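# Assemble two printed parts to match the stand's sample

## Task

Join the two printed parts so they match the already-assembled example on the stand. The robot must not tip over or finish leaning, and nothing may be knocked or moved out of the work area.

## Robot and tools

Robot: the LinearBot is an omnidirectional base with a column about 1.7 m high. A carriage on the column is raised and lowered by lift_m and holds two identical six-joint arms (left and right), each ending in a two-finger gripper. Arm bases sit roughly 0.57 m + lift_m above the floor, and carriage parts hang about 0.15 m below them. A hand reaches up to 0.78 m from its shoulder but only about 0.38 m below its arm base. The hand is about 0.16 m long and 0.1 m wide (0.14 m when open); fingertips taper to about 0.005 m thick and 0.02 m across. Parked joints 1 to 6: 0, 0.05, 0.05, 1.45, 0, 0.

Cameras: carriage_camera is fixed on the carriage, facing forward and tilted roughly 20 degrees down. left_wrist_camera and right_wrist_camera look past their fingertips. Images are 896x504.

Frames: the base frame has its origin on the floor under the base centre, x forward, y left, z up, in metres. left_hand and right_hand readings give the midpoint between that hand's pads in this frame, with quat_wxyz as orientation (hand z along the fingers, fingers open along hand y; pointing straight up with joints 1, 5, 6 at 0 gives (1, 0, 0, 0)). base_odometry is measured in the frame the base had at scene start; it counts wheel turns only, so slip shows as travel, and heading (rad, left positive, -3.142 to 3.142) can drift a degree or two.

Tool move: one action per call. "base" is an offset from the base's current position and takes exactly one key: translate_m (forward positive, -2 to 2 m), strafe_m (left positive, -2 to 2 m) or rotate_rad (counter-clockwise positive, -6.3 to 6.3 rad). "joints" is one object for both arms, keyed by joint name, each value an absolute target: lift_m 0 to 1 m; for each side, joint1_rad -2.617 to 3.054 (turns about vertical, 0 forward, positive left); joint2_rad 0 to 3.141 (shoulder: 0 upper arm level pointing back, 1.57 vertical, 3.14 level pointing forward); joint3_rad 0 to 3.141 (elbow, 0 folded, 3.14 straight); joint4_rad -1.57 to 1.57 (wrist pitch, positive lifts the fingertips); joint5_rad -1.57 to 1.57 (wrist yaw, positive turns fingertips to the right, opposite to joint 1); joint6_rad -2.094 to 2.094 (roll about the fingers, positive clockwise seen from the forearm); gripper_m 0 to 0.093 m pad gap. Names are left_joint1_rad ... left_gripper_m and right_joint1_rad ... right_gripper_m. Optional "speeds" caps top speeds for this action: translate_m and strafe_m 0.02 to 0.5 m/s, rotate_rad 0.05 to 1.57 rad/s, lift_m 0.08 to 0.27 m/s (default 0.25). Optional "min_time_s" (0.1 to 8 s) sets the shortest duration of arm and gripper motions; values of 2 or more give straighter hand paths, while too short a time makes the arm fast and may overshoot. "cameras" lists images to return (names above or "all"); "blocking" false returns within about half a second while the motion continues. Unknown keys make the call invalid; out-of-range values are refused. A move with no action just reports state and images. No action may exceed 15 s; after 14 s it ends as time_out.

wait(seconds 0 to 10, cameras) lets time pass and reports state; it returns early once running motions have settled. stop brakes all running motions; braked parts report stopped and hold, possibly still pressing. zoom_image(camera, region [x0, y0, x1, y1] in pixels, at most 504 each side) enlarges part of that camera's latest image. finished_scene ends the scene irreversibly; the assembly must stay correct without the robot.

Results: the move line reads done when every motion finished, else the worst status. off_target means the joint or base rested away from its goal and may still be pushing. contact_stop and time_out mean the part dropped its goal and holds in place; after either, or after a refused call, the remaining move, wait and finished_scene calls in that reply are skipped. not_followed / joint command not followed means a safety check held back an arm's targets (gripper still acts). on_its_own reports uncommanded behaviour. motor_effort gives percent of maximum, with the peak in brackets; a lift effort that keeps dropping while descending means a hand or its load is resting on something. Joint torques wrap at ±28 N m for joints 1 to 3. Hand readings tend to be higher than the real hand, especially far out. A gripper firmly holding reads up to about 0.005 m below the part's width; empty and shut reads 0.000 to 0.003. To release, command a gap well above the reading.

Cautions: arms have no contact stop, so a blocked arm keeps pushing and can overheat. MOTOR HOT appears at 75 °C; at 100 °C that arm goes limp for 30 to 60 s (limit_stop_at_motor_heat), so park arms when idle. Never let the arms collide or squeeze each other. With joint 2 below 0.8 rad, swinging joint 1 outward by 0.5 rad or more may hit the column. Tipping risk rises with a high carriage, outstretched or loaded arms, pushing and sudden stops. Drive slowly near furniture; after a contact, back off about 0.2 m. Avoid dropping parts, releasing them while moving, hard impacts, or pushing items out of the work area.

Each tool is called after "Emit:" in YAML: its name, and indented under it one key for each argument.

## Session

Emit:
move:

Scene clock: 0.00 s.
Joint torques (N m): no reading
base_odometry: x=+0.000 y=+0.000 heading=+0.000
base_status: not commanded
joint_positions: lift_m=+0.300 left_joint1_rad=+0.020 left_joint2_rad=+0.059 left_joint3_rad=+0.032 left_joint4_rad=+1.421 left_joint5_rad=+0.016 left_joint6_rad=+0.032 left_gripper_m=+0.09396 right_joint1_rad=-0.006 right_joint2_rad=+0.063 right_joint3_rad=+0.057 right_joint4_rad=+1.491 right_joint5_rad=-0.005 right_joint6_rad=-0.003 right_gripper_m=+0.09396
joint_status: not commanded
motor_effort: lift_m=+35 drive_wheels=-3
left_hand: x=+0.2770 y=+0.3159 z=+1.3047 quat_wxyz=(+0.996, +0.008, +0.088, +0.025) (m; base frame)
right_hand: x=+0.2532 y=-0.3171 z=+1.3140 quat_wxyz=(+0.999, -0.002, +0.043, -0.004) (m; base frame)
pictures: carriage_camera, left_wrist_camera, right_wrist_camera

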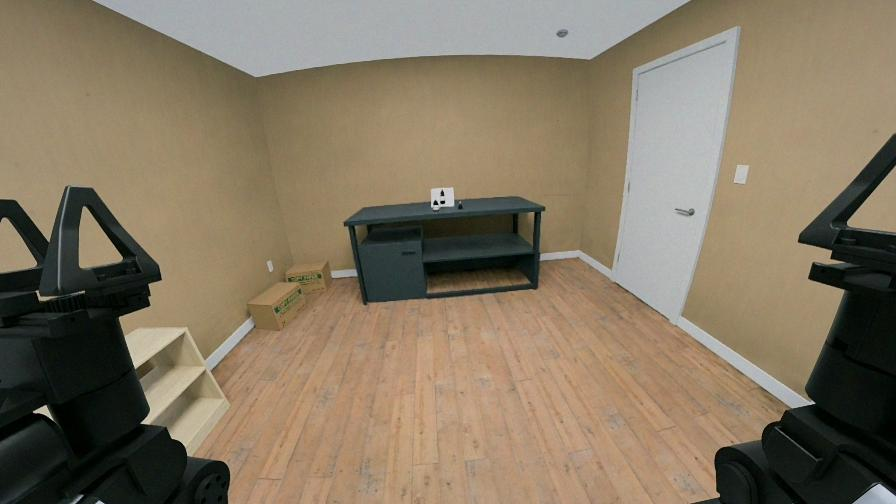

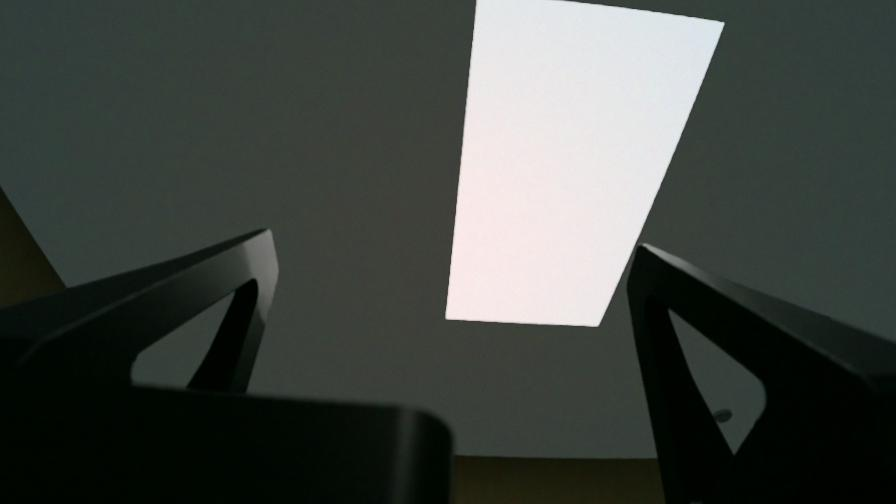

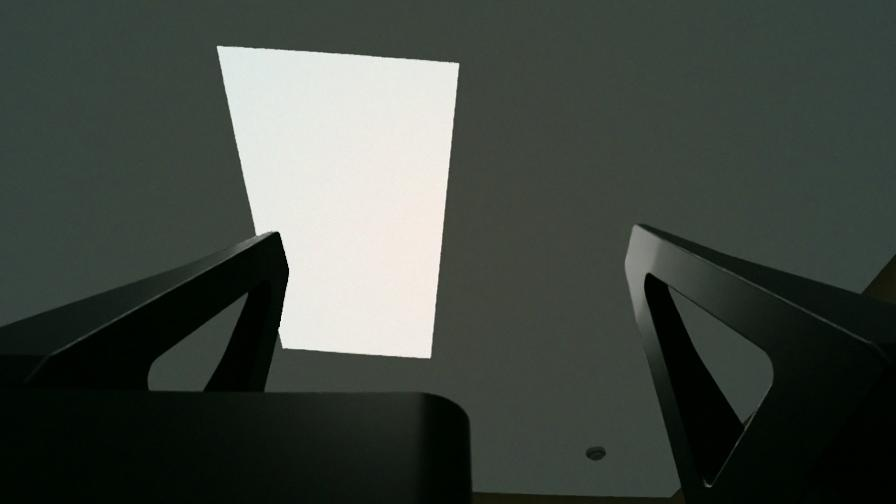

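Emit:
zoom_image:
  camera: "carriage_camera"
  region: [390, 160, 510, 230]

Emit:
move:
  base: {"translate_m": 1.3}
  cameras: ["carriage_camera"]

Emit:
zoom_image:
  camera: "carriage_camera"
  region: [360, 140, 560, 260]

Scaled by 4.200 from the camera's 896x504 image, which has a finer 1280x720 frame.

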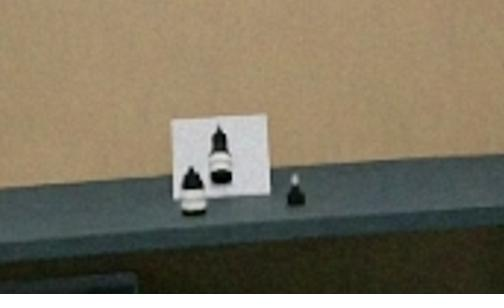

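Scene clock: 9.70 s.
Joint torques (N m): left_arm=[-0.08 2.99 6.9 0.02 -0.05 0.03] | right_arm=[0.31 3.78 7.01 -0.21 -0.13 0.02]
move: done
base_odometry: x=+1.300 y=+0.001 heading=+0.001
base_status: done
joint_positions: lift_m=+0.300 left_joint1_rad=+0.020 left_joint2_rad=+0.059 left_joint3_rad=+0.032 left_joint4_rad=+1.419 left_joint5_rad=+0.016 left_joint6_rad=+0.032 left_gripper_m=+0.09396 right_joint1_rad=-0.006 right_joint2_rad=+0.063 right_joint3_rad=+0.057 right_joint4_rad=+1.491 right_joint5_rad=-0.005 right_joint6_rad=-0.003 right_gripper_m=+0.09396
joint_status: not commanded
motor_effort: lift_m=+37(38) drive_wheels=-5(10)
left_hand: x=+0.2774 y=+0.3160 z=+1.3047 quat_wxyz=(+0.996, +0.008, +0.089, +0.025) (m; base frame)
right_hand: x=+0.2532 y=-0.3171 z=+1.3140 quat_wxyz=(+0.999, -0.002, +0.043, -0.004) (m; base frame)
pictures: carriage_camera

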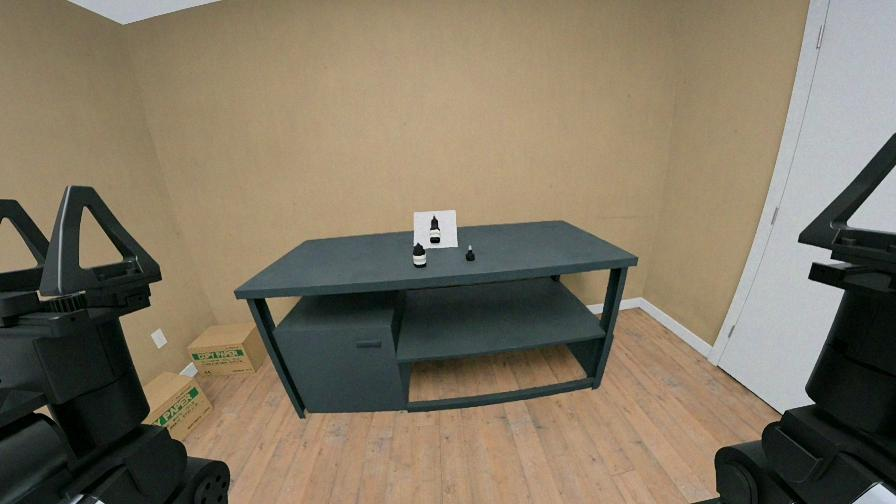

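Scaled by 2.520 from the camera's 896x504 image, which has a finer 1280x720 frame.

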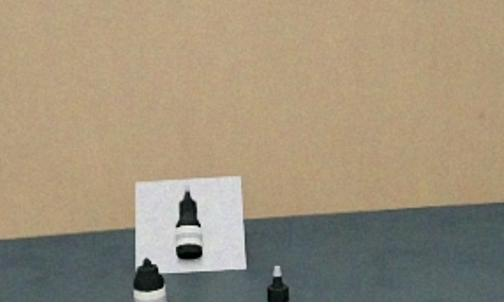

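Emit:
move:
  base: {"rotate_rad": 0.07}
  joints: {"lift_m": 0.45}

Emit:
move:
  base: {"translate_m": 0.45}
  speeds: {"translate_m": 0.25}
  cameras: ["carriage_camera"]

Emit:
zoom_image:
  camera: "carriage_camera"
  region: [340, 180, 580, 330]

Scene clock: 28.20 s.
Joint torques (N m): left_arm=[-0.12 3.08 6.98 -0.02 -0.05 0.05] | right_arm=[0.31 3.78 7.05 -0.2 -0.14 0.02]
move: done
base_odometry: x=+1.300 y=+0.001 heading=+0.070
base_status: done
joint_positions: lift_m=+0.450 left_joint1_rad=+0.020 left_joint2_rad=+0.059 left_joint3_rad=+0.032 left_joint4_rad=+1.420 left_joint5_rad=+0.016 left_joint6_rad=+0.032 left_gripper_m=+0.09396 right_joint1_rad=-0.006 right_joint2_rad=+0.063 right_joint3_rad=+0.057 right_joint4_rad=+1.491 right_joint5_rad=-0.005 right_joint6_rad=-0.003 right_gripper_m=+0.09396
joint_status: all done
motor_effort: lift_m=+34(48) drive_wheels=-4(7)
left_hand: x=+0.2772 y=+0.3159 z=+1.4547 quat_wxyz=(+0.996, +0.008, +0.089, +0.025) (m; base frame)
right_hand: x=+0.2532 y=-0.3171 z=+1.4640 quat_wxyz=(+0.999, -0.002, +0.043, -0.004) (m; base frame)
pictures: none

Scene clock: 31.40 s.
Joint torques (N m): left_arm=[-0.09 3.07 6.89 -0.03 -0.06 0.04] | right_arm=[0.28 3.77 7.04 -0.21 -0.14 0.03]
move: done
base_odometry: x=+1.749 y=+0.033 heading=+0.071
base_status: done
joint_positions: lift_m=+0.450 left_joint1_rad=+0.020 left_joint2_rad=+0.059 left_joint3_rad=+0.032 left_joint4_rad=+1.419 left_joint5_rad=+0.016 left_joint6_rad=+0.032 left_gripper_m=+0.09396 right_joint1_rad=-0.006 right_joint2_rad=+0.063 right_joint3_rad=+0.057 right_joint4_rad=+1.491 right_joint5_rad=-0.005 right_joint6_rad=-0.003 right_gripper_m=+0.09396
joint_status: not commanded
motor_effort: lift_m=+36(38) drive_wheels=-7(12)
left_hand: x=+0.2774 y=+0.3160 z=+1.4547 quat_wxyz=(+0.996, +0.008, +0.089, +0.025) (m; base frame)
right_hand: x=+0.2531 y=-0.3171 z=+1.4640 quat_wxyz=(+0.999, -0.002, +0.042, -0.004) (m; base frame)
pictures: carriage_camera
camera_calibration:
carriage_camera: T_world_to_cam=[[0.0207259, -0.996404, -0.0821546, 0.116182], [-0.353697, 0.0695509, -0.932771, 1.40641], [0.935131, 0.0483903, -0.350983, 0.368738], [0, 0, 0, 1]] pos_world=[0.150215, 0.000104595, 1.45082]

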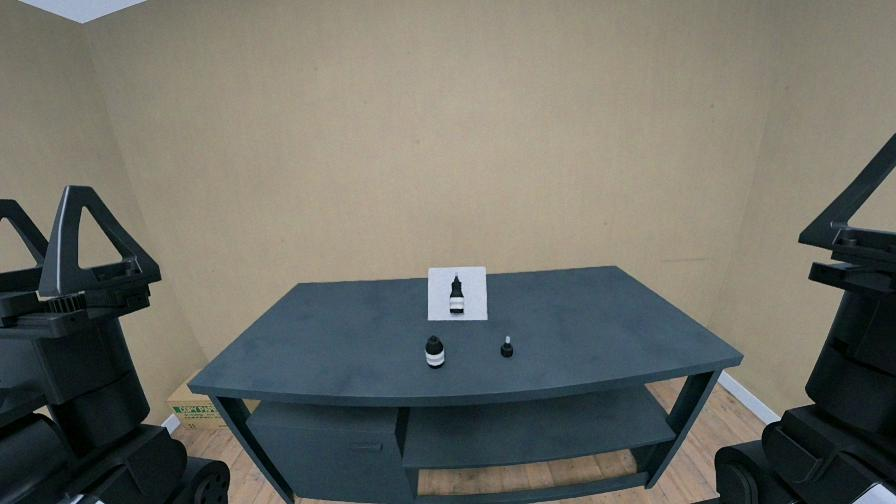

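Scaled by 2.100 from the camera's 896x504 image, which has a finer 1280x720 frame.

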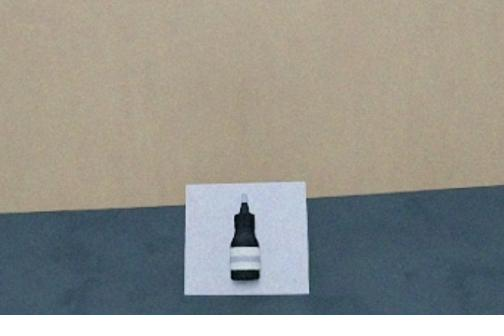

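Emit:
zoom_image:
  camera: "carriage_camera"
  region: [412, 320, 532, 380]

Emit:
zoom_image:
  camera: "carriage_camera"
  region: [426, 262, 490, 324]

Scaled by 4.200 from the camera's 896x504 image, which has a finer 1280x720 frame.

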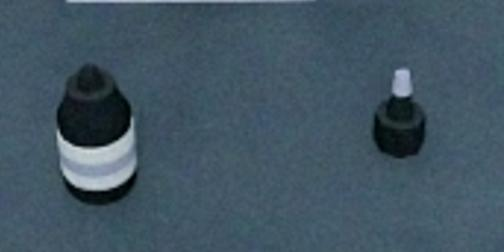

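Scaled by 7.875 from the camera's 896x504 image, which has a finer 1280x720 frame.

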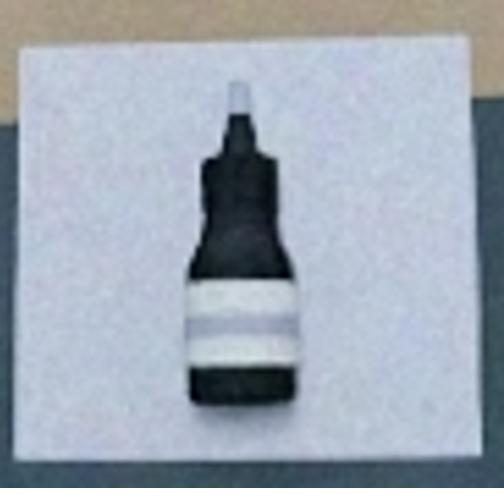

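Emit:
move:
  base: {"translate_m": 0.18}
  speeds: {"translate_m": 0.15}

Emit:
move:
  base: {"strafe_m": 0.1}
  speeds: {"strafe_m": 0.15}
  joints: {"right_joint1_rad": 0.2, "right_joint2_rad": 1.2, "right_joint3_rad": 1.2, "right_joint4_rad": -0.75, "right_joint5_rad": 0, "right_joint6_rad": 0}
  min_time_s: 2.5
  cameras: ["carriage_camera", "right_wrist_camera"]

Emit:
move:
  joints: {"right_joint2_rad": 1.5, "right_joint3_rad": 1.3}
  min_time_s: 1
  cameras: ["carriage_camera", "right_wrist_camera"]

Scene clock: 57.67 s.
Joint torques (N m): left_arm=[-0.06 3.1 6.82 -0.03 -0.04 0.04] | right_arm=[0.29 3.79 7.02 -0.22 -0.13 0.03]
move: done
base_odometry: x=+1.929 y=+0.046 heading=+0.072
base_status: done
joint_positions: lift_m=+0.450 left_joint1_rad=+0.020 left_joint2_rad=+0.059 left_joint3_rad=+0.032 left_joint4_rad=+1.420 left_joint5_rad=+0.016 left_joint6_rad=+0.032 left_gripper_m=+0.09396 right_joint1_rad=-0.006 right_joint2_rad=+0.063 right_joint3_rad=+0.057 right_joint4_rad=+1.492 right_joint5_rad=-0.005 right_joint6_rad=-0.003 right_gripper_m=+0.09396
joint_status: not commanded
motor_effort: lift_m=+36(37) drive_wheels=-6(11)
left_hand: x=+0.2772 y=+0.3159 z=+1.4547 quat_wxyz=(+0.996, +0.008, +0.089, +0.025) (m; base frame)
right_hand: x=+0.2529 y=-0.3171 z=+1.4640 quat_wxyz=(+0.999, -0.002, +0.042, -0.004) (m; base frame)
pictures: none

Scene clock: 60.60 s.
Joint torques (N m): left_arm=[-0.08 3.06 6.84 -0.02 -0.05 0.03] | right_arm=[1.17 -2.84 11.55 2.1 -0.1 0.05]
move: done
base_odometry: x=+1.922 y=+0.146 heading=+0.072
base_status: done
joint_positions: lift_m=+0.450 left_joint1_rad=+0.019 left_joint2_rad=+0.059 left_joint3_rad=+0.032 left_joint4_rad=+1.420 left_joint5_rad=+0.016 left_joint6_rad=+0.032 left_gripper_m=+0.09396 right_joint1_rad=+0.191 right_joint2_rad=+1.189 right_joint3_rad=+1.169 right_joint4_rad=-0.740 right_joint5_rad=-0.005 right_joint6_rad=-0.003 right_gripper_m=+0.09396
joint_status: all done
motor_effort: lift_m=+34(37) drive_wheels=-2(8)
left_hand: x=+0.2772 y=+0.3159 z=+1.4547 quat_wxyz=(+0.996, +0.008, +0.089, +0.025) (m; base frame)
right_hand: x=+0.5713 y=-0.2510 z=+1.2709 quat_wxyz=(+0.392, -0.090, +0.915, +0.039) (m; base frame)
pictures: carriage_camera, right_wrist_camera
camera_calibration:
carriage_camera: T_world_to_cam=[[0.0207259, -0.996404, -0.0821546, 0.116182], [-0.353697, 0.0695509, -0.932771, 1.40641], [0.935131, 0.0483903, -0.350983, 0.368738], [0, 0, 0, 1]] pos_world=[0.150215, 0.000104595, 1.45082]
right_wrist_camera: T_world_to_cam=[[0.186172, -0.982514, -0.00240005, -0.348808], [-0.968112, -0.183025, -0.17106, 0.724544], [0.167629, 0.03417, -0.985258, 1.29015], [0, 0, 0, 1]] pos_world=[0.55011, -0.254184, 1.39423]

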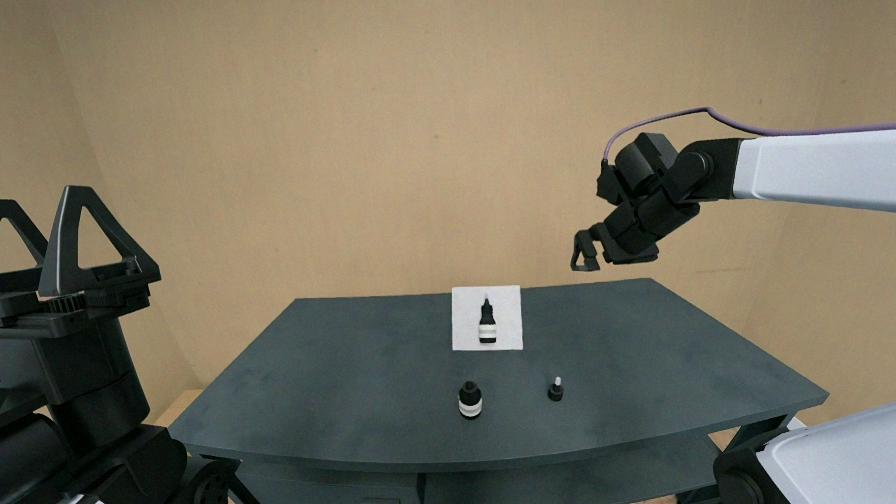

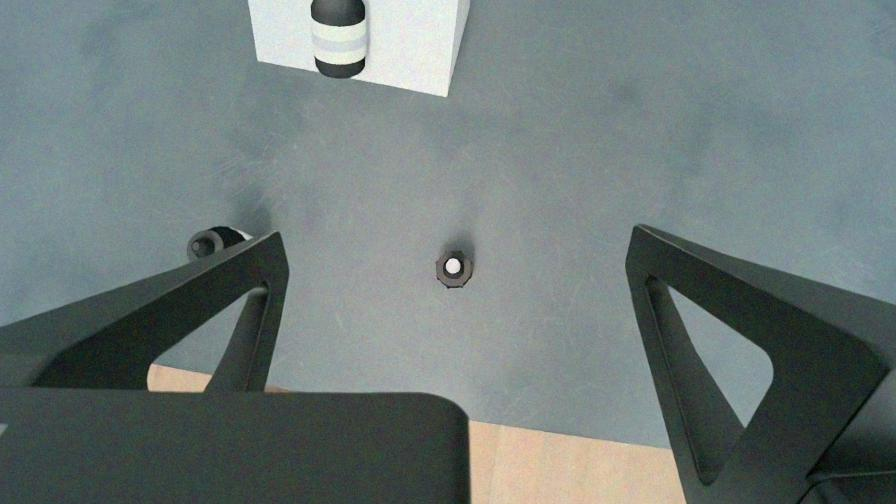

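Scene clock: 61.90 s.
Joint torques (N m): left_arm=[-0.05 3.04 6.87 -0.03 -0.06 0.04] | right_arm=[1.2 -5.26 11.38 1.79 -0.1 0.06]
move: done
base_odometry: x=+1.922 y=+0.146 heading=+0.072
base_status: not commanded
joint_positions: lift_m=+0.450 left_joint1_rad=+0.019 left_joint2_rad=+0.059 left_joint3_rad=+0.032 left_joint4_rad=+1.420 left_joint5_rad=+0.016 left_joint6_rad=+0.032 left_gripper_m=+0.09396 right_joint1_rad=+0.191 right_joint2_rad=+1.487 right_joint3_rad=+1.270 right_joint4_rad=-0.745 right_joint5_rad=-0.005 right_joint6_rad=-0.003 right_gripper_m=+0.09396
joint_status: all done
motor_effort: lift_m=+36(37) drive_wheels=-2(4)
left_hand: x=+0.2772 y=+0.3159 z=+1.4547 quat_wxyz=(+0.996, +0.008, +0.089, +0.025) (m; base frame)
right_hand: x=+0.6150 y=-0.2425 z=+1.2073 quat_wxyz=(+0.298, -0.093, +0.949, +0.030) (m; base frame)
pictures: carriage_camera, right_wrist_camera
camera_calibration:
carriage_camera: T_world_to_cam=[[0.0207259, -0.996404, -0.0821546, 0.116182], [-0.353697, 0.0695509, -0.932771, 1.40641], [0.935131, 0.0483903, -0.350983, 0.368738], [0, 0, 0, 1]] pos_world=[0.150215, 0.000104595, 1.45082]
right_wrist_camera: T_world_to_cam=[[0.185748, -0.982596, -0.0016364, -0.349478], [-0.98216, -0.185715, 0.029522, 0.523219], [-0.0293121, -0.00387645, -0.999563, 1.34897], [0, 0, 0, 1]] pos_world=[0.618341, -0.240998, 1.33236]

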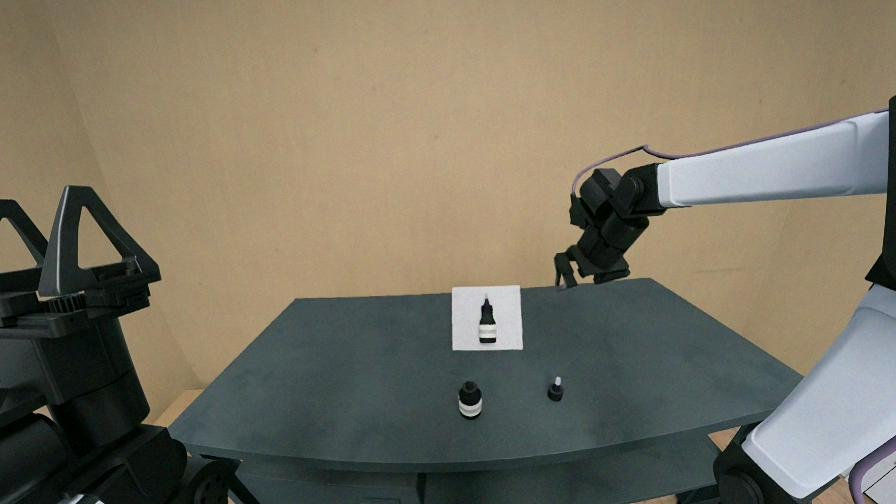

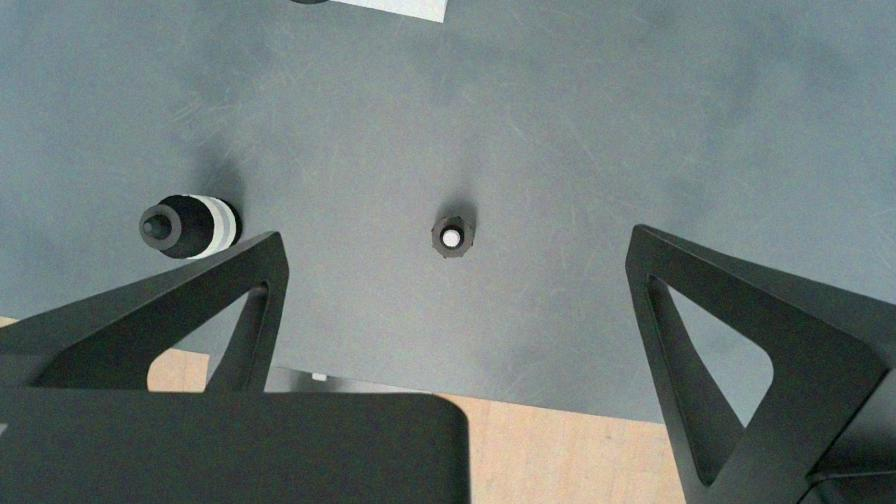

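Emit:
move:
  joints: {"lift_m": 0.6, "right_joint1_rad": 0.18, "right_joint2_rad": 2.407, "right_joint3_rad": 0.759, "right_joint4_rad": 0.648}
  min_time_s: 3
  cameras: ["carriage_camera", "right_wrist_camera"]

Scene clock: 88.30 s.
Joint torques (N m): left_arm=[-0.08 3.03 6.86 -0.02 -0.05 0.04] | right_arm=[-0.49 -7.56 2.55 2.04 -0.1 0.05]
move: done
base_odometry: x=+1.922 y=+0.146 heading=+0.072
base_status: not commanded
joint_positions: lift_m=+0.600 left_joint1_rad=+0.019 left_joint2_rad=+0.059 left_joint3_rad=+0.032 left_joint4_rad=+1.420 left_joint5_rad=+0.016 left_joint6_rad=+0.032 left_gripper_m=+0.09396 right_joint1_rad=+0.188 right_joint2_rad=+2.390 right_joint3_rad=+0.762 right_joint4_rad=+0.625 right_joint5_rad=-0.005 right_joint6_rad=-0.003 right_gripper_m=+0.09396
joint_status: all done
motor_effort: lift_m=+35(49) drive_wheels=-3(4)
left_hand: x=+0.2772 y=+0.3159 z=+1.6048 quat_wxyz=(+0.996, +0.008, +0.089, +0.025) (m; base frame)
right_hand: x=+0.6155 y=-0.2437 z=+1.0150 quat_wxyz=(+0.279, -0.092, +0.955, +0.028) (m; base frame)
pictures: carriage_camera, right_wrist_camera
camera_calibration:
carriage_camera: T_world_to_cam=[[0.0207259, -0.996404, -0.0821546, 0.128506], [-0.353697, 0.0695509, -0.932771, 1.54632], [0.935131, 0.0483903, -0.350983, 0.421385], [0, 0, 0, 1]] pos_world=[0.150215, 0.000104595, 1.60082]
right_wrist_camera: T_world_to_cam=[[0.182678, -0.983172, -0.00152154, -0.349378], [-0.980723, -0.182332, 0.0702655, 0.487843], [-0.0693604, -0.0113437, -0.997527, 1.17757], [0, 0, 0, 1]] pos_world=[0.62394, -0.241191, 1.13985]

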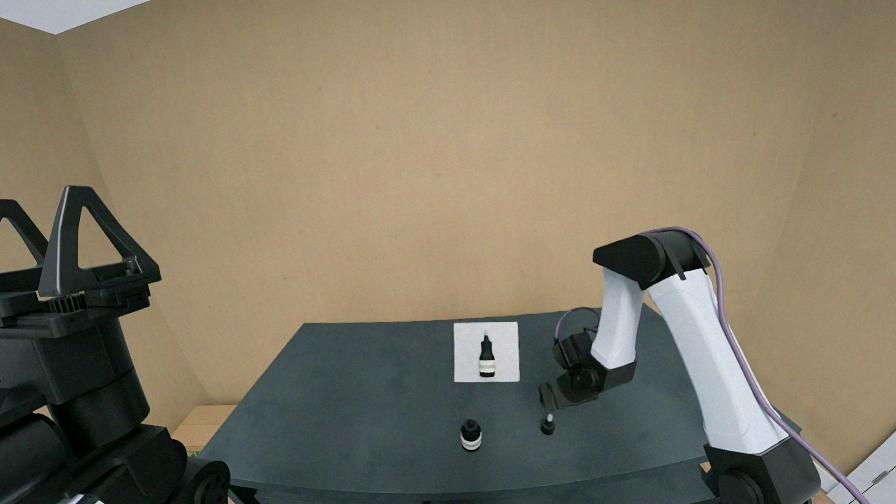

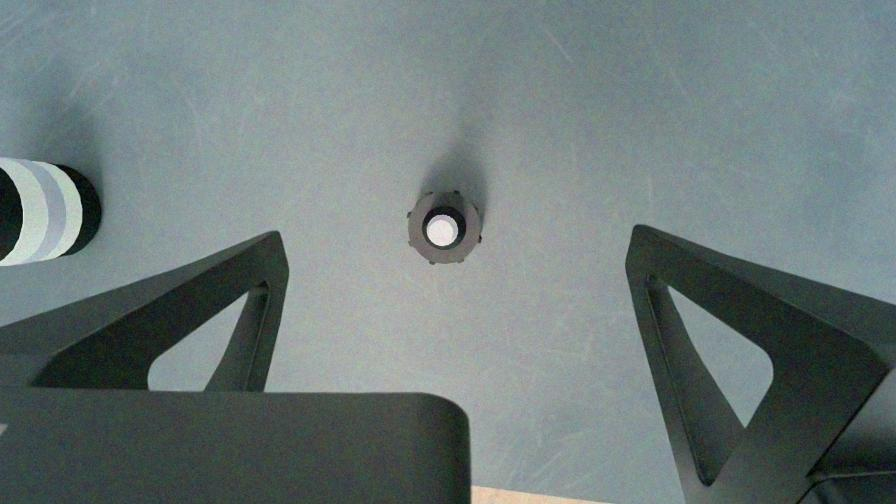

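Emit:
move:
  joints: {"lift_m": 0.449, "right_joint1_rad": 0.186}
  speeds: {"lift_m": 0.12}
  cameras: ["carriage_camera", "right_wrist_camera"]

Emit:
zoom_image:
  camera: "carriage_camera"
  region: [440, 340, 680, 460]

Scene clock: 96.13 s.
Joint torques (N m): left_arm=[-0.06 3.06 6.91 -0.03 -0.04 0.04] | right_arm=[0.08 -7.19 2.95 1.26 -0.15 0.1]
move: done
base_odometry: x=+1.922 y=+0.146 heading=+0.072
base_status: not commanded
joint_positions: lift_m=+0.449 left_joint1_rad=+0.019 left_joint2_rad=+0.059 left_joint3_rad=+0.032 left_joint4_rad=+1.420 left_joint5_rad=+0.016 left_joint6_rad=+0.032 left_gripper_m=+0.09396 right_joint1_rad=+0.188 right_joint2_rad=+2.384 right_joint3_rad=+0.760 right_joint4_rad=+0.707 right_joint5_rad=+0.003 right_joint6_rad=-0.006 right_gripper_m=+0.09396
joint_status: all done
motor_effort: lift_m=+33(38) drive_wheels=-3(4)
left_hand: x=+0.2771 y=+0.3159 z=+1.4539 quat_wxyz=(+0.996, +0.008, +0.089, +0.025) (m; base frame)
right_hand: x=+0.6327 y=-0.2415 z=+0.8775 quat_wxyz=(+0.320, -0.091, +0.943, +0.028) (m; base frame)
pictures: carriage_camera, right_wrist_camera
camera_calibration:
carriage_camera: T_world_to_cam=[[0.0207259, -0.996404, -0.0821546, 0.116117], [-0.353697, 0.0695509, -0.932771, 1.40566], [0.935131, 0.0483903, -0.350983, 0.368457], [0, 0, 0, 1]] pos_world=[0.150215, 0.000104595, 1.45002]
right_wrist_camera: T_world_to_cam=[[0.181266, -0.983417, 0.00574093, -0.356142], [-0.983299, -0.181335, -0.0155159, 0.591947], [0.0162996, -0.00283255, -0.999863, 0.991661], [0, 0, 0, 1]] pos_world=[0.630453, -0.240087, 1.00275]

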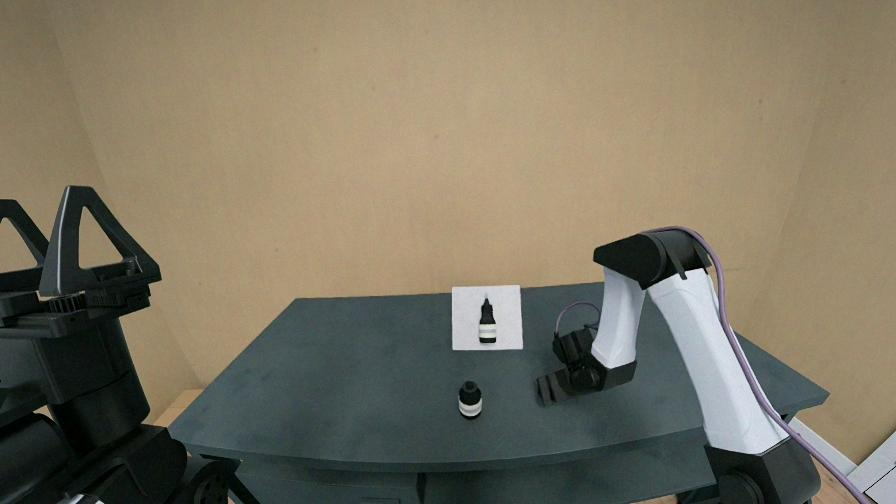

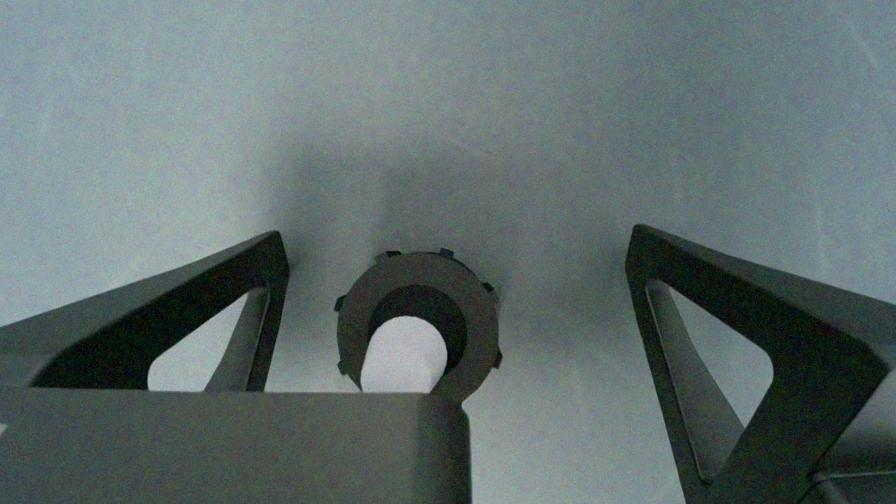

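Scaled by 2.100 from the camera's 896x504 image, which has a finer 1280x720 frame.

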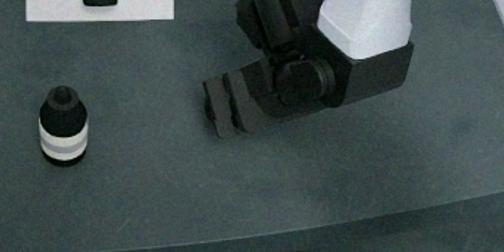

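Emit:
move:
  joints: {"lift_m": 0.467, "right_joint1_rad": 0.208}
  cameras: ["carriage_camera", "right_wrist_camera"]

Emit:
zoom_image:
  camera: "carriage_camera"
  region: [440, 340, 640, 440]

Scene clock: 102.27 s.
Joint torques (N m): left_arm=[-0.05 3.07 6.9 -0.07 -0.05 0.04] | right_arm=[1.02 -8.01 2.91 1.69 -0.17 0.09]
move: done
base_odometry: x=+1.922 y=+0.146 heading=+0.072
base_status: not commanded
joint_positions: lift_m=+0.467 left_joint1_rad=+0.019 left_joint2_rad=+0.059 left_joint3_rad=+0.032 left_joint4_rad=+1.420 left_joint5_rad=+0.016 left_joint6_rad=+0.032 left_gripper_m=+0.09396 right_joint1_rad=+0.201 right_joint2_rad=+2.395 right_joint3_rad=+0.760 right_joint4_rad=+0.659 right_joint5_rad=+0.003 right_joint6_rad=-0.006 right_gripper_m=+0.09396
joint_status: all done
motor_effort: lift_m=+36(45) drive_wheels=-3(4)
left_hand: x=+0.2771 y=+0.3159 z=+1.4719 quat_wxyz=(+0.996, +0.008, +0.089, +0.025) (m; base frame)
right_hand: x=+0.6194 y=-0.2390 z=+0.8844 quat_wxyz=(+0.292, -0.098, +0.951, +0.027) (m; base frame)
pictures: carriage_camera, right_wrist_camera
camera_calibration:
carriage_camera: T_world_to_cam=[[0.0207259, -0.996404, -0.0821546, 0.117579], [-0.353697, 0.0695509, -0.932771, 1.42226], [0.935131, 0.0483903, -0.350983, 0.374704], [0, 0, 0, 1]] pos_world=[0.150215, 0.000104595, 1.46782]
right_wrist_camera: T_world_to_cam=[[0.193903, -0.981002, 0.00608971, -0.35882], [-0.980154, -0.193467, 0.0432344, 0.522518], [-0.0412349, -0.0143521, -0.999046, 1.03087], [0, 0, 0, 1]] pos_world=[0.624232, -0.236118, 1.00948]

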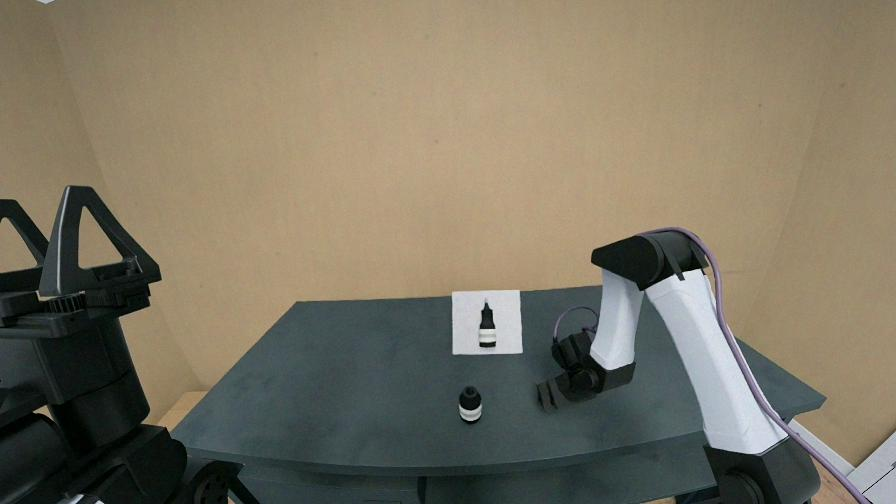

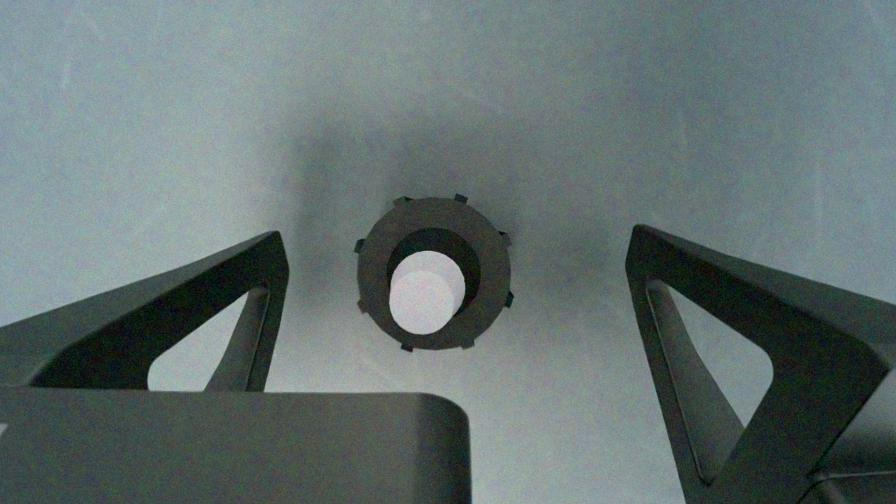

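Scaled by 2.520 from the camera's 896x504 image, which has a finer 1280x720 frame.

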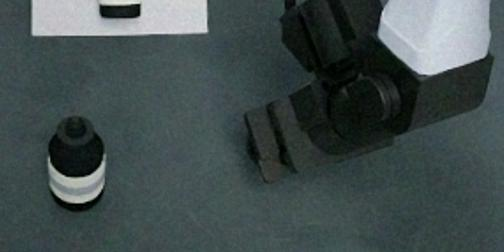

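Emit:
move:
  joints: {"lift_m": 0.47, "right_joint1_rad": 0.23, "right_joint4_rad": 0.61}
  cameras: ["right_wrist_camera"]

Scene clock: 106.93 s.
Joint torques (N m): left_arm=[-0.08 3.07 6.78 -0.05 -0.05 0.04] | right_arm=[0.87 -7.92 2.76 1.64 -0.17 0.09]
move: done
base_odometry: x=+1.922 y=+0.146 heading=+0.072
base_status: not commanded
joint_positions: lift_m=+0.470 left_joint1_rad=+0.019 left_joint2_rad=+0.059 left_joint3_rad=+0.032 left_joint4_rad=+1.421 left_joint5_rad=+0.016 left_joint6_rad=+0.032 left_gripper_m=+0.09396 right_joint1_rad=+0.224 right_joint2_rad=+2.395 right_joint3_rad=+0.760 right_joint4_rad=+0.621 right_joint5_rad=+0.003 right_joint6_rad=-0.006 right_gripper_m=+0.09396
joint_status: all done
motor_effort: lift_m=+37(43) drive_wheels=-3(3)
left_hand: x=+0.2769 y=+0.3159 z=+1.4748 quat_wxyz=(+0.996, +0.008, +0.088, +0.025) (m; base frame)
right_hand: x=+0.6098 y=-0.2317 z=+0.8822 quat_wxyz=(+0.274, -0.110, +0.955, +0.029) (m; base frame)
pictures: right_wrist_camera
camera_calibration:
right_wrist_camera: T_world_to_cam=[[0.216912, -0.976171, 0.00628031, -0.362887], [-0.9731, -0.21571, 0.0809032, 0.471974], [-0.0776206, -0.0236603, -0.996702, 1.04632], [0, 0, 0, 1]] pos_world=[0.619209, -0.227674, 1.00696]

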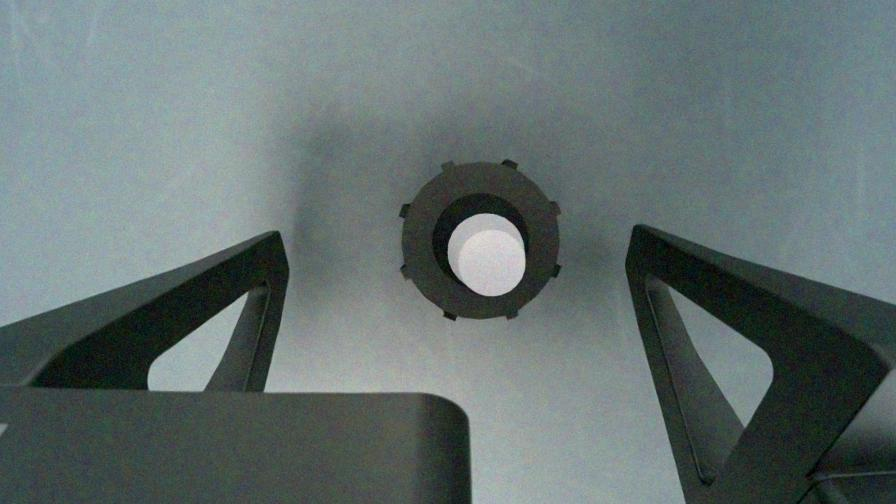

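Emit:
move:
  joints: {"right_joint1_rad": 0.206}

Emit:
move:
  joints: {"right_gripper_m": 0.03}
  min_time_s: 2
  cameras: ["right_wrist_camera"]

Scene clock: 110.63 s.
Joint torques (N m): left_arm=[-0.08 3.08 6.86 -0.04 -0.05 0.04] | right_arm=[-0.39 -7.95 2.77 1.63 -0.17 0.09]
move: done
base_odometry: x=+1.922 y=+0.146 heading=+0.072
base_status: not commanded
joint_positions: lift_m=+0.470 left_joint1_rad=+0.019 left_joint2_rad=+0.059 left_joint3_rad=+0.032 left_joint4_rad=+1.421 left_joint5_rad=+0.016 left_joint6_rad=+0.032 left_gripper_m=+0.09396 right_joint1_rad=+0.213 right_joint2_rad=+2.395 right_joint3_rad=+0.760 right_joint4_rad=+0.620 right_joint5_rad=+0.003 right_joint6_rad=-0.006 right_gripper_m=+0.09396
joint_status: all done
motor_effort: lift_m=+36(37) drive_wheels=-3(4)
left_hand: x=+0.2769 y=+0.3159 z=+1.4748 quat_wxyz=(+0.996, +0.008, +0.088, +0.025) (m; base frame)
right_hand: x=+0.6105 y=-0.2359 z=+0.8821 quat_wxyz=(+0.273, -0.105, +0.956, +0.027) (m; base frame)
pictures: none

Scene clock: 112.93 s.
Joint torques (N m): left_arm=[-0.05 3.02 6.82 -0.04 -0.05 0.04] | right_arm=[-0.38 -7.94 2.74 1.64 -0.17 0.09]
move: off_target
base_odometry: x=+1.922 y=+0.146 heading=+0.072
base_status: not commanded
joint_positions: lift_m=+0.470 left_joint1_rad=+0.019 left_joint2_rad=+0.059 left_joint3_rad=+0.032 left_joint4_rad=+1.421 left_joint5_rad=+0.016 left_joint6_rad=+0.032 left_gripper_m=+0.09396 right_joint1_rad=+0.213 right_joint2_rad=+2.395 right_joint3_rad=+0.760 right_joint4_rad=+0.620 right_joint5_rad=+0.003 right_joint6_rad=-0.006 right_gripper_m=+0.03489
joint_status: right_gripper_m off_target (ended at +0.03492, target +0.03000)
motor_effort: lift_m=+38(38) drive_wheels=-3(4)
left_hand: x=+0.2769 y=+0.3159 z=+1.4748 quat_wxyz=(+0.996, +0.008, +0.088, +0.025) (m; base frame)
right_hand: x=+0.6104 y=-0.2359 z=+0.8820 quat_wxyz=(+0.273, -0.105, +0.956, +0.027) (m; base frame)
pictures: right_wrist_camera
camera_calibration:
right_wrist_camera: T_world_to_cam=[[0.206149, -0.9785, 0.00632556, -0.361243], [-0.975298, -0.204941, 0.0824212, 0.474167], [-0.0793528, -0.0231603, -0.996578, 1.04714], [0, 0, 0, 1]] pos_world=[0.620018, -0.232048, 1.00676]

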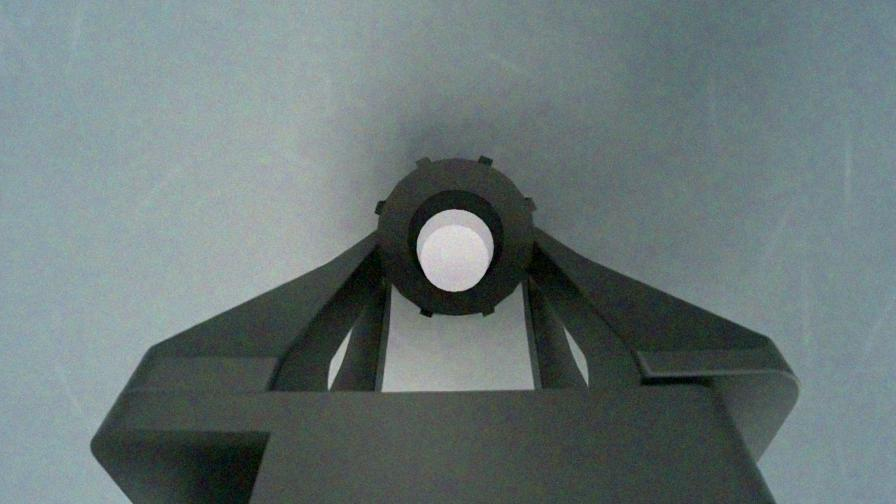

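Emit:
move:
  joints: {"lift_m": 0.64}

Emit:
move:
  joints: {"right_joint1_rad": 0.5, "right_joint2_rad": 2.5, "right_joint3_rad": 1.11, "right_joint4_rad": 0.368}
  min_time_s: 2.5
  cameras: ["carriage_camera", "right_wrist_camera"]

Emit:
zoom_image:
  camera: "carriage_camera"
  region: [420, 380, 620, 500]

Scene clock: 124.07 s.
Joint torques (N m): left_arm=[-0.06 3.03 6.89 -0.04 -0.05 0.04] | right_arm=[-0.39 -8.39 2.67 1.76 -0.17 0.09]
move: done
base_odometry: x=+1.922 y=+0.146 heading=+0.072
base_status: not commanded
joint_positions: lift_m=+0.640 left_joint1_rad=+0.019 left_joint2_rad=+0.059 left_joint3_rad=+0.032 left_joint4_rad=+1.421 left_joint5_rad=+0.016 left_joint6_rad=+0.032 left_gripper_m=+0.09396 right_joint1_rad=+0.213 right_joint2_rad=+2.400 right_joint3_rad=+0.760 right_joint4_rad=+0.606 right_joint5_rad=+0.003 right_joint6_rad=-0.006 right_gripper_m=+0.03489
joint_status: all done
motor_effort: lift_m=+34(49) drive_wheels=-3(4)
left_hand: x=+0.2769 y=+0.3159 z=+1.6449 quat_wxyz=(+0.996, +0.008, +0.088, +0.025) (m; base frame)
right_hand: x=+0.6059 y=-0.2369 z=+1.0482 quat_wxyz=(+0.264, -0.105, +0.959, +0.026) (m; base frame)
pictures: none

Scene clock: 126.87 s.
Joint torques (N m): left_arm=[-0.01 3.06 6.82 -0.05 -0.04 0.04] | right_arm=[1.09 -9.17 6.23 1.64 -0.17 0.08]
move: done
base_odometry: x=+1.922 y=+0.146 heading=+0.072
base_status: not commanded
joint_positions: lift_m=+0.640 left_joint1_rad=+0.019 left_joint2_rad=+0.059 left_joint3_rad=+0.032 left_joint4_rad=+1.421 left_joint5_rad=+0.016 left_joint6_rad=+0.032 left_gripper_m=+0.09396 right_joint1_rad=+0.492 right_joint2_rad=+2.480 right_joint3_rad=+1.092 right_joint4_rad=+0.376 right_joint5_rad=+0.003 right_joint6_rad=-0.006 right_gripper_m=+0.03489
joint_status: all done
motor_effort: lift_m=+35(37) drive_wheels=-3(4)
left_hand: x=+0.2769 y=+0.3159 z=+1.6449 quat_wxyz=(+0.996, +0.008, +0.088, +0.025) (m; base frame)
right_hand: x=+0.6389 y=-0.0992 z=+1.0537 quat_wxyz=(+0.268, -0.236, +0.932, +0.065) (m; base frame)
pictures: carriage_camera, right_wrist_camera
camera_calibration:
carriage_camera: T_world_to_cam=[[0.0207259, -0.996404, -0.0821546, 0.131792], [-0.353697, 0.0695509, -0.932771, 1.58363], [0.935131, 0.0483903, -0.350983, 0.435424], [0, 0, 0, 1]] pos_world=[0.150215, 0.000104595, 1.64082]
right_wrist_camera: T_world_to_cam=[[0.467505, -0.883968, 0.00628073, -0.391926], [-0.881426, -0.465597, 0.0794165, 0.433225], [-0.0672774, -0.0426637, -0.996822, 1.21426], [0, 0, 0, 1]] pos_world=[0.646776, -0.0929366, 1.17846]

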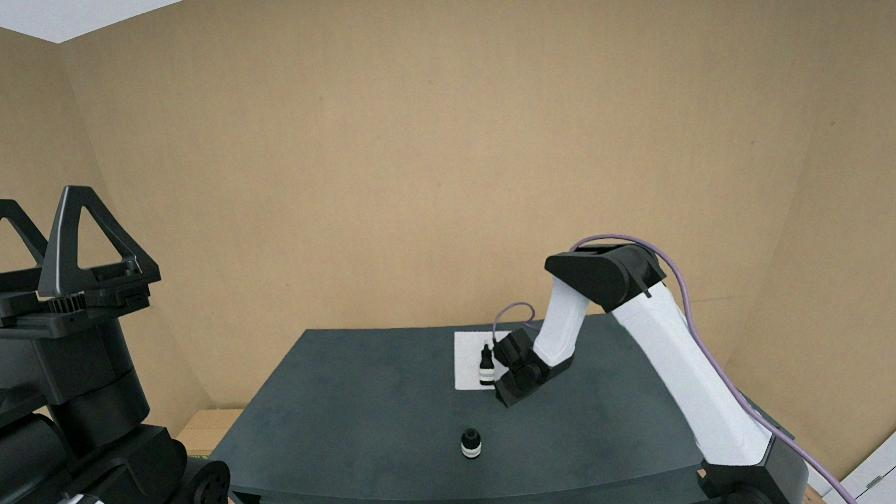

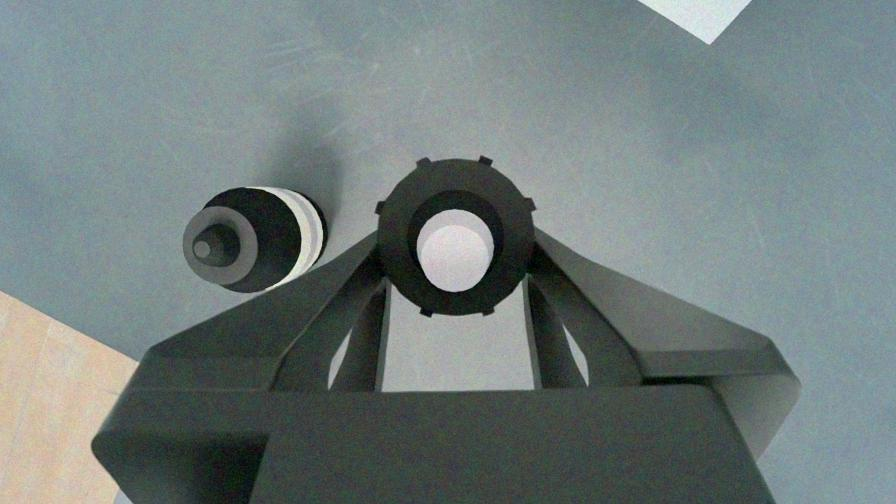

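Scaled by 2.520 from the camera's 896x504 image, which has a finer 1280x720 frame.

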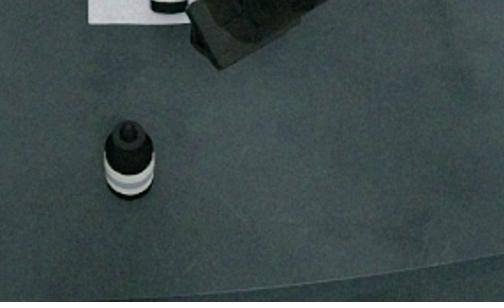

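Emit:
move:
  joints: {"right_joint1_rad": 0.635}
  min_time_s: 1.5
  cameras: ["carriage_camera", "right_wrist_camera"]

Emit:
zoom_image:
  camera: "carriage_camera"
  region: [420, 360, 560, 480]

Scene clock: 142.40 s.
Joint torques (N m): left_arm=[-0.06 3.03 6.84 -0.04 -0.06 0.04] | right_arm=[1.07 -9.18 6.22 1.67 -0.17 0.09]
move: done
base_odometry: x=+1.922 y=+0.146 heading=+0.072
base_status: not commanded
joint_positions: lift_m=+0.640 left_joint1_rad=+0.019 left_joint2_rad=+0.059 left_joint3_rad=+0.032 left_joint4_rad=+1.421 left_joint5_rad=+0.016 left_joint6_rad=+0.032 left_gripper_m=+0.09396 right_joint1_rad=+0.627 right_joint2_rad=+2.480 right_joint3_rad=+1.092 right_joint4_rad=+0.375 right_joint5_rad=+0.003 right_joint6_rad=-0.006 right_gripper_m=+0.03489
joint_status: all done
motor_effort: lift_m=+34(36) drive_wheels=-2(4)
left_hand: x=+0.2769 y=+0.3159 z=+1.6449 quat_wxyz=(+0.996, +0.008, +0.088, +0.025) (m; base frame)
right_hand: x=+0.6057 y=-0.0463 z=+1.0536 quat_wxyz=(+0.263, -0.299, +0.914, +0.083) (m; base frame)
pictures: carriage_camera, right_wrist_camera
camera_calibration:
carriage_camera: T_world_to_cam=[[0.0207259, -0.996404, -0.0821546, 0.131792], [-0.353697, 0.0695509, -0.932771, 1.58363], [0.935131, 0.0483903, -0.350983, 0.435424], [0, 0, 0, 1]] pos_world=[0.150215, 0.000104595, 1.64082]
right_wrist_camera: T_world_to_cam=[[0.582256, -0.812981, 0.00630525, -0.395853], [-0.810678, -0.579986, 0.0801076, 0.379681], [-0.061469, -0.0517547, -0.996766, 1.21019], [0, 0, 0, 1]] pos_world=[0.612677, -0.038978, 1.17836]

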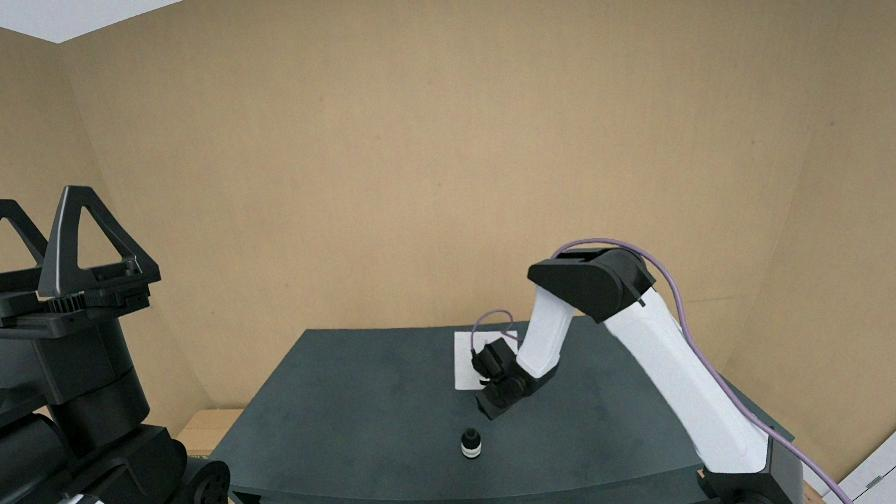

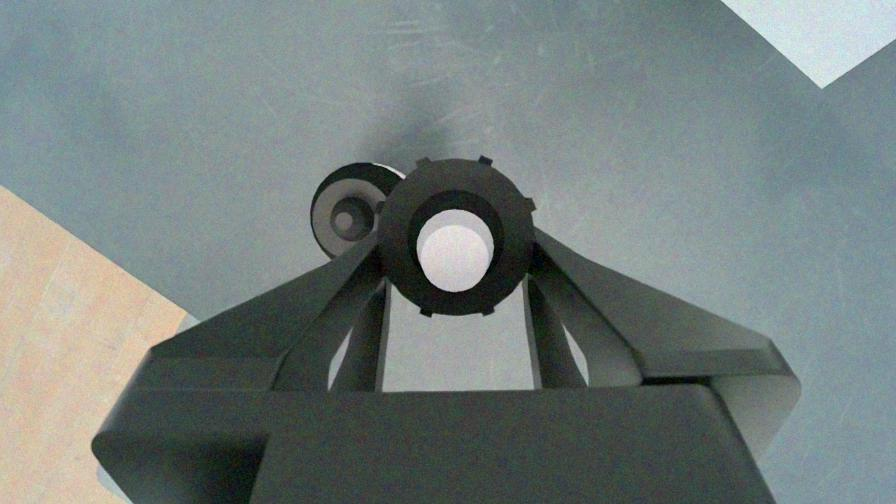

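Scaled by 3.600 from the camera's 896x504 image, which has a finer 1280x720 frame.

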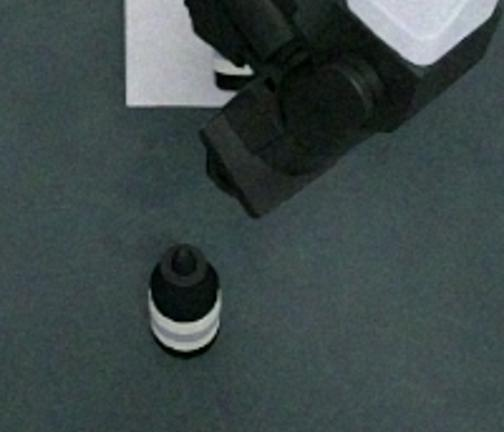

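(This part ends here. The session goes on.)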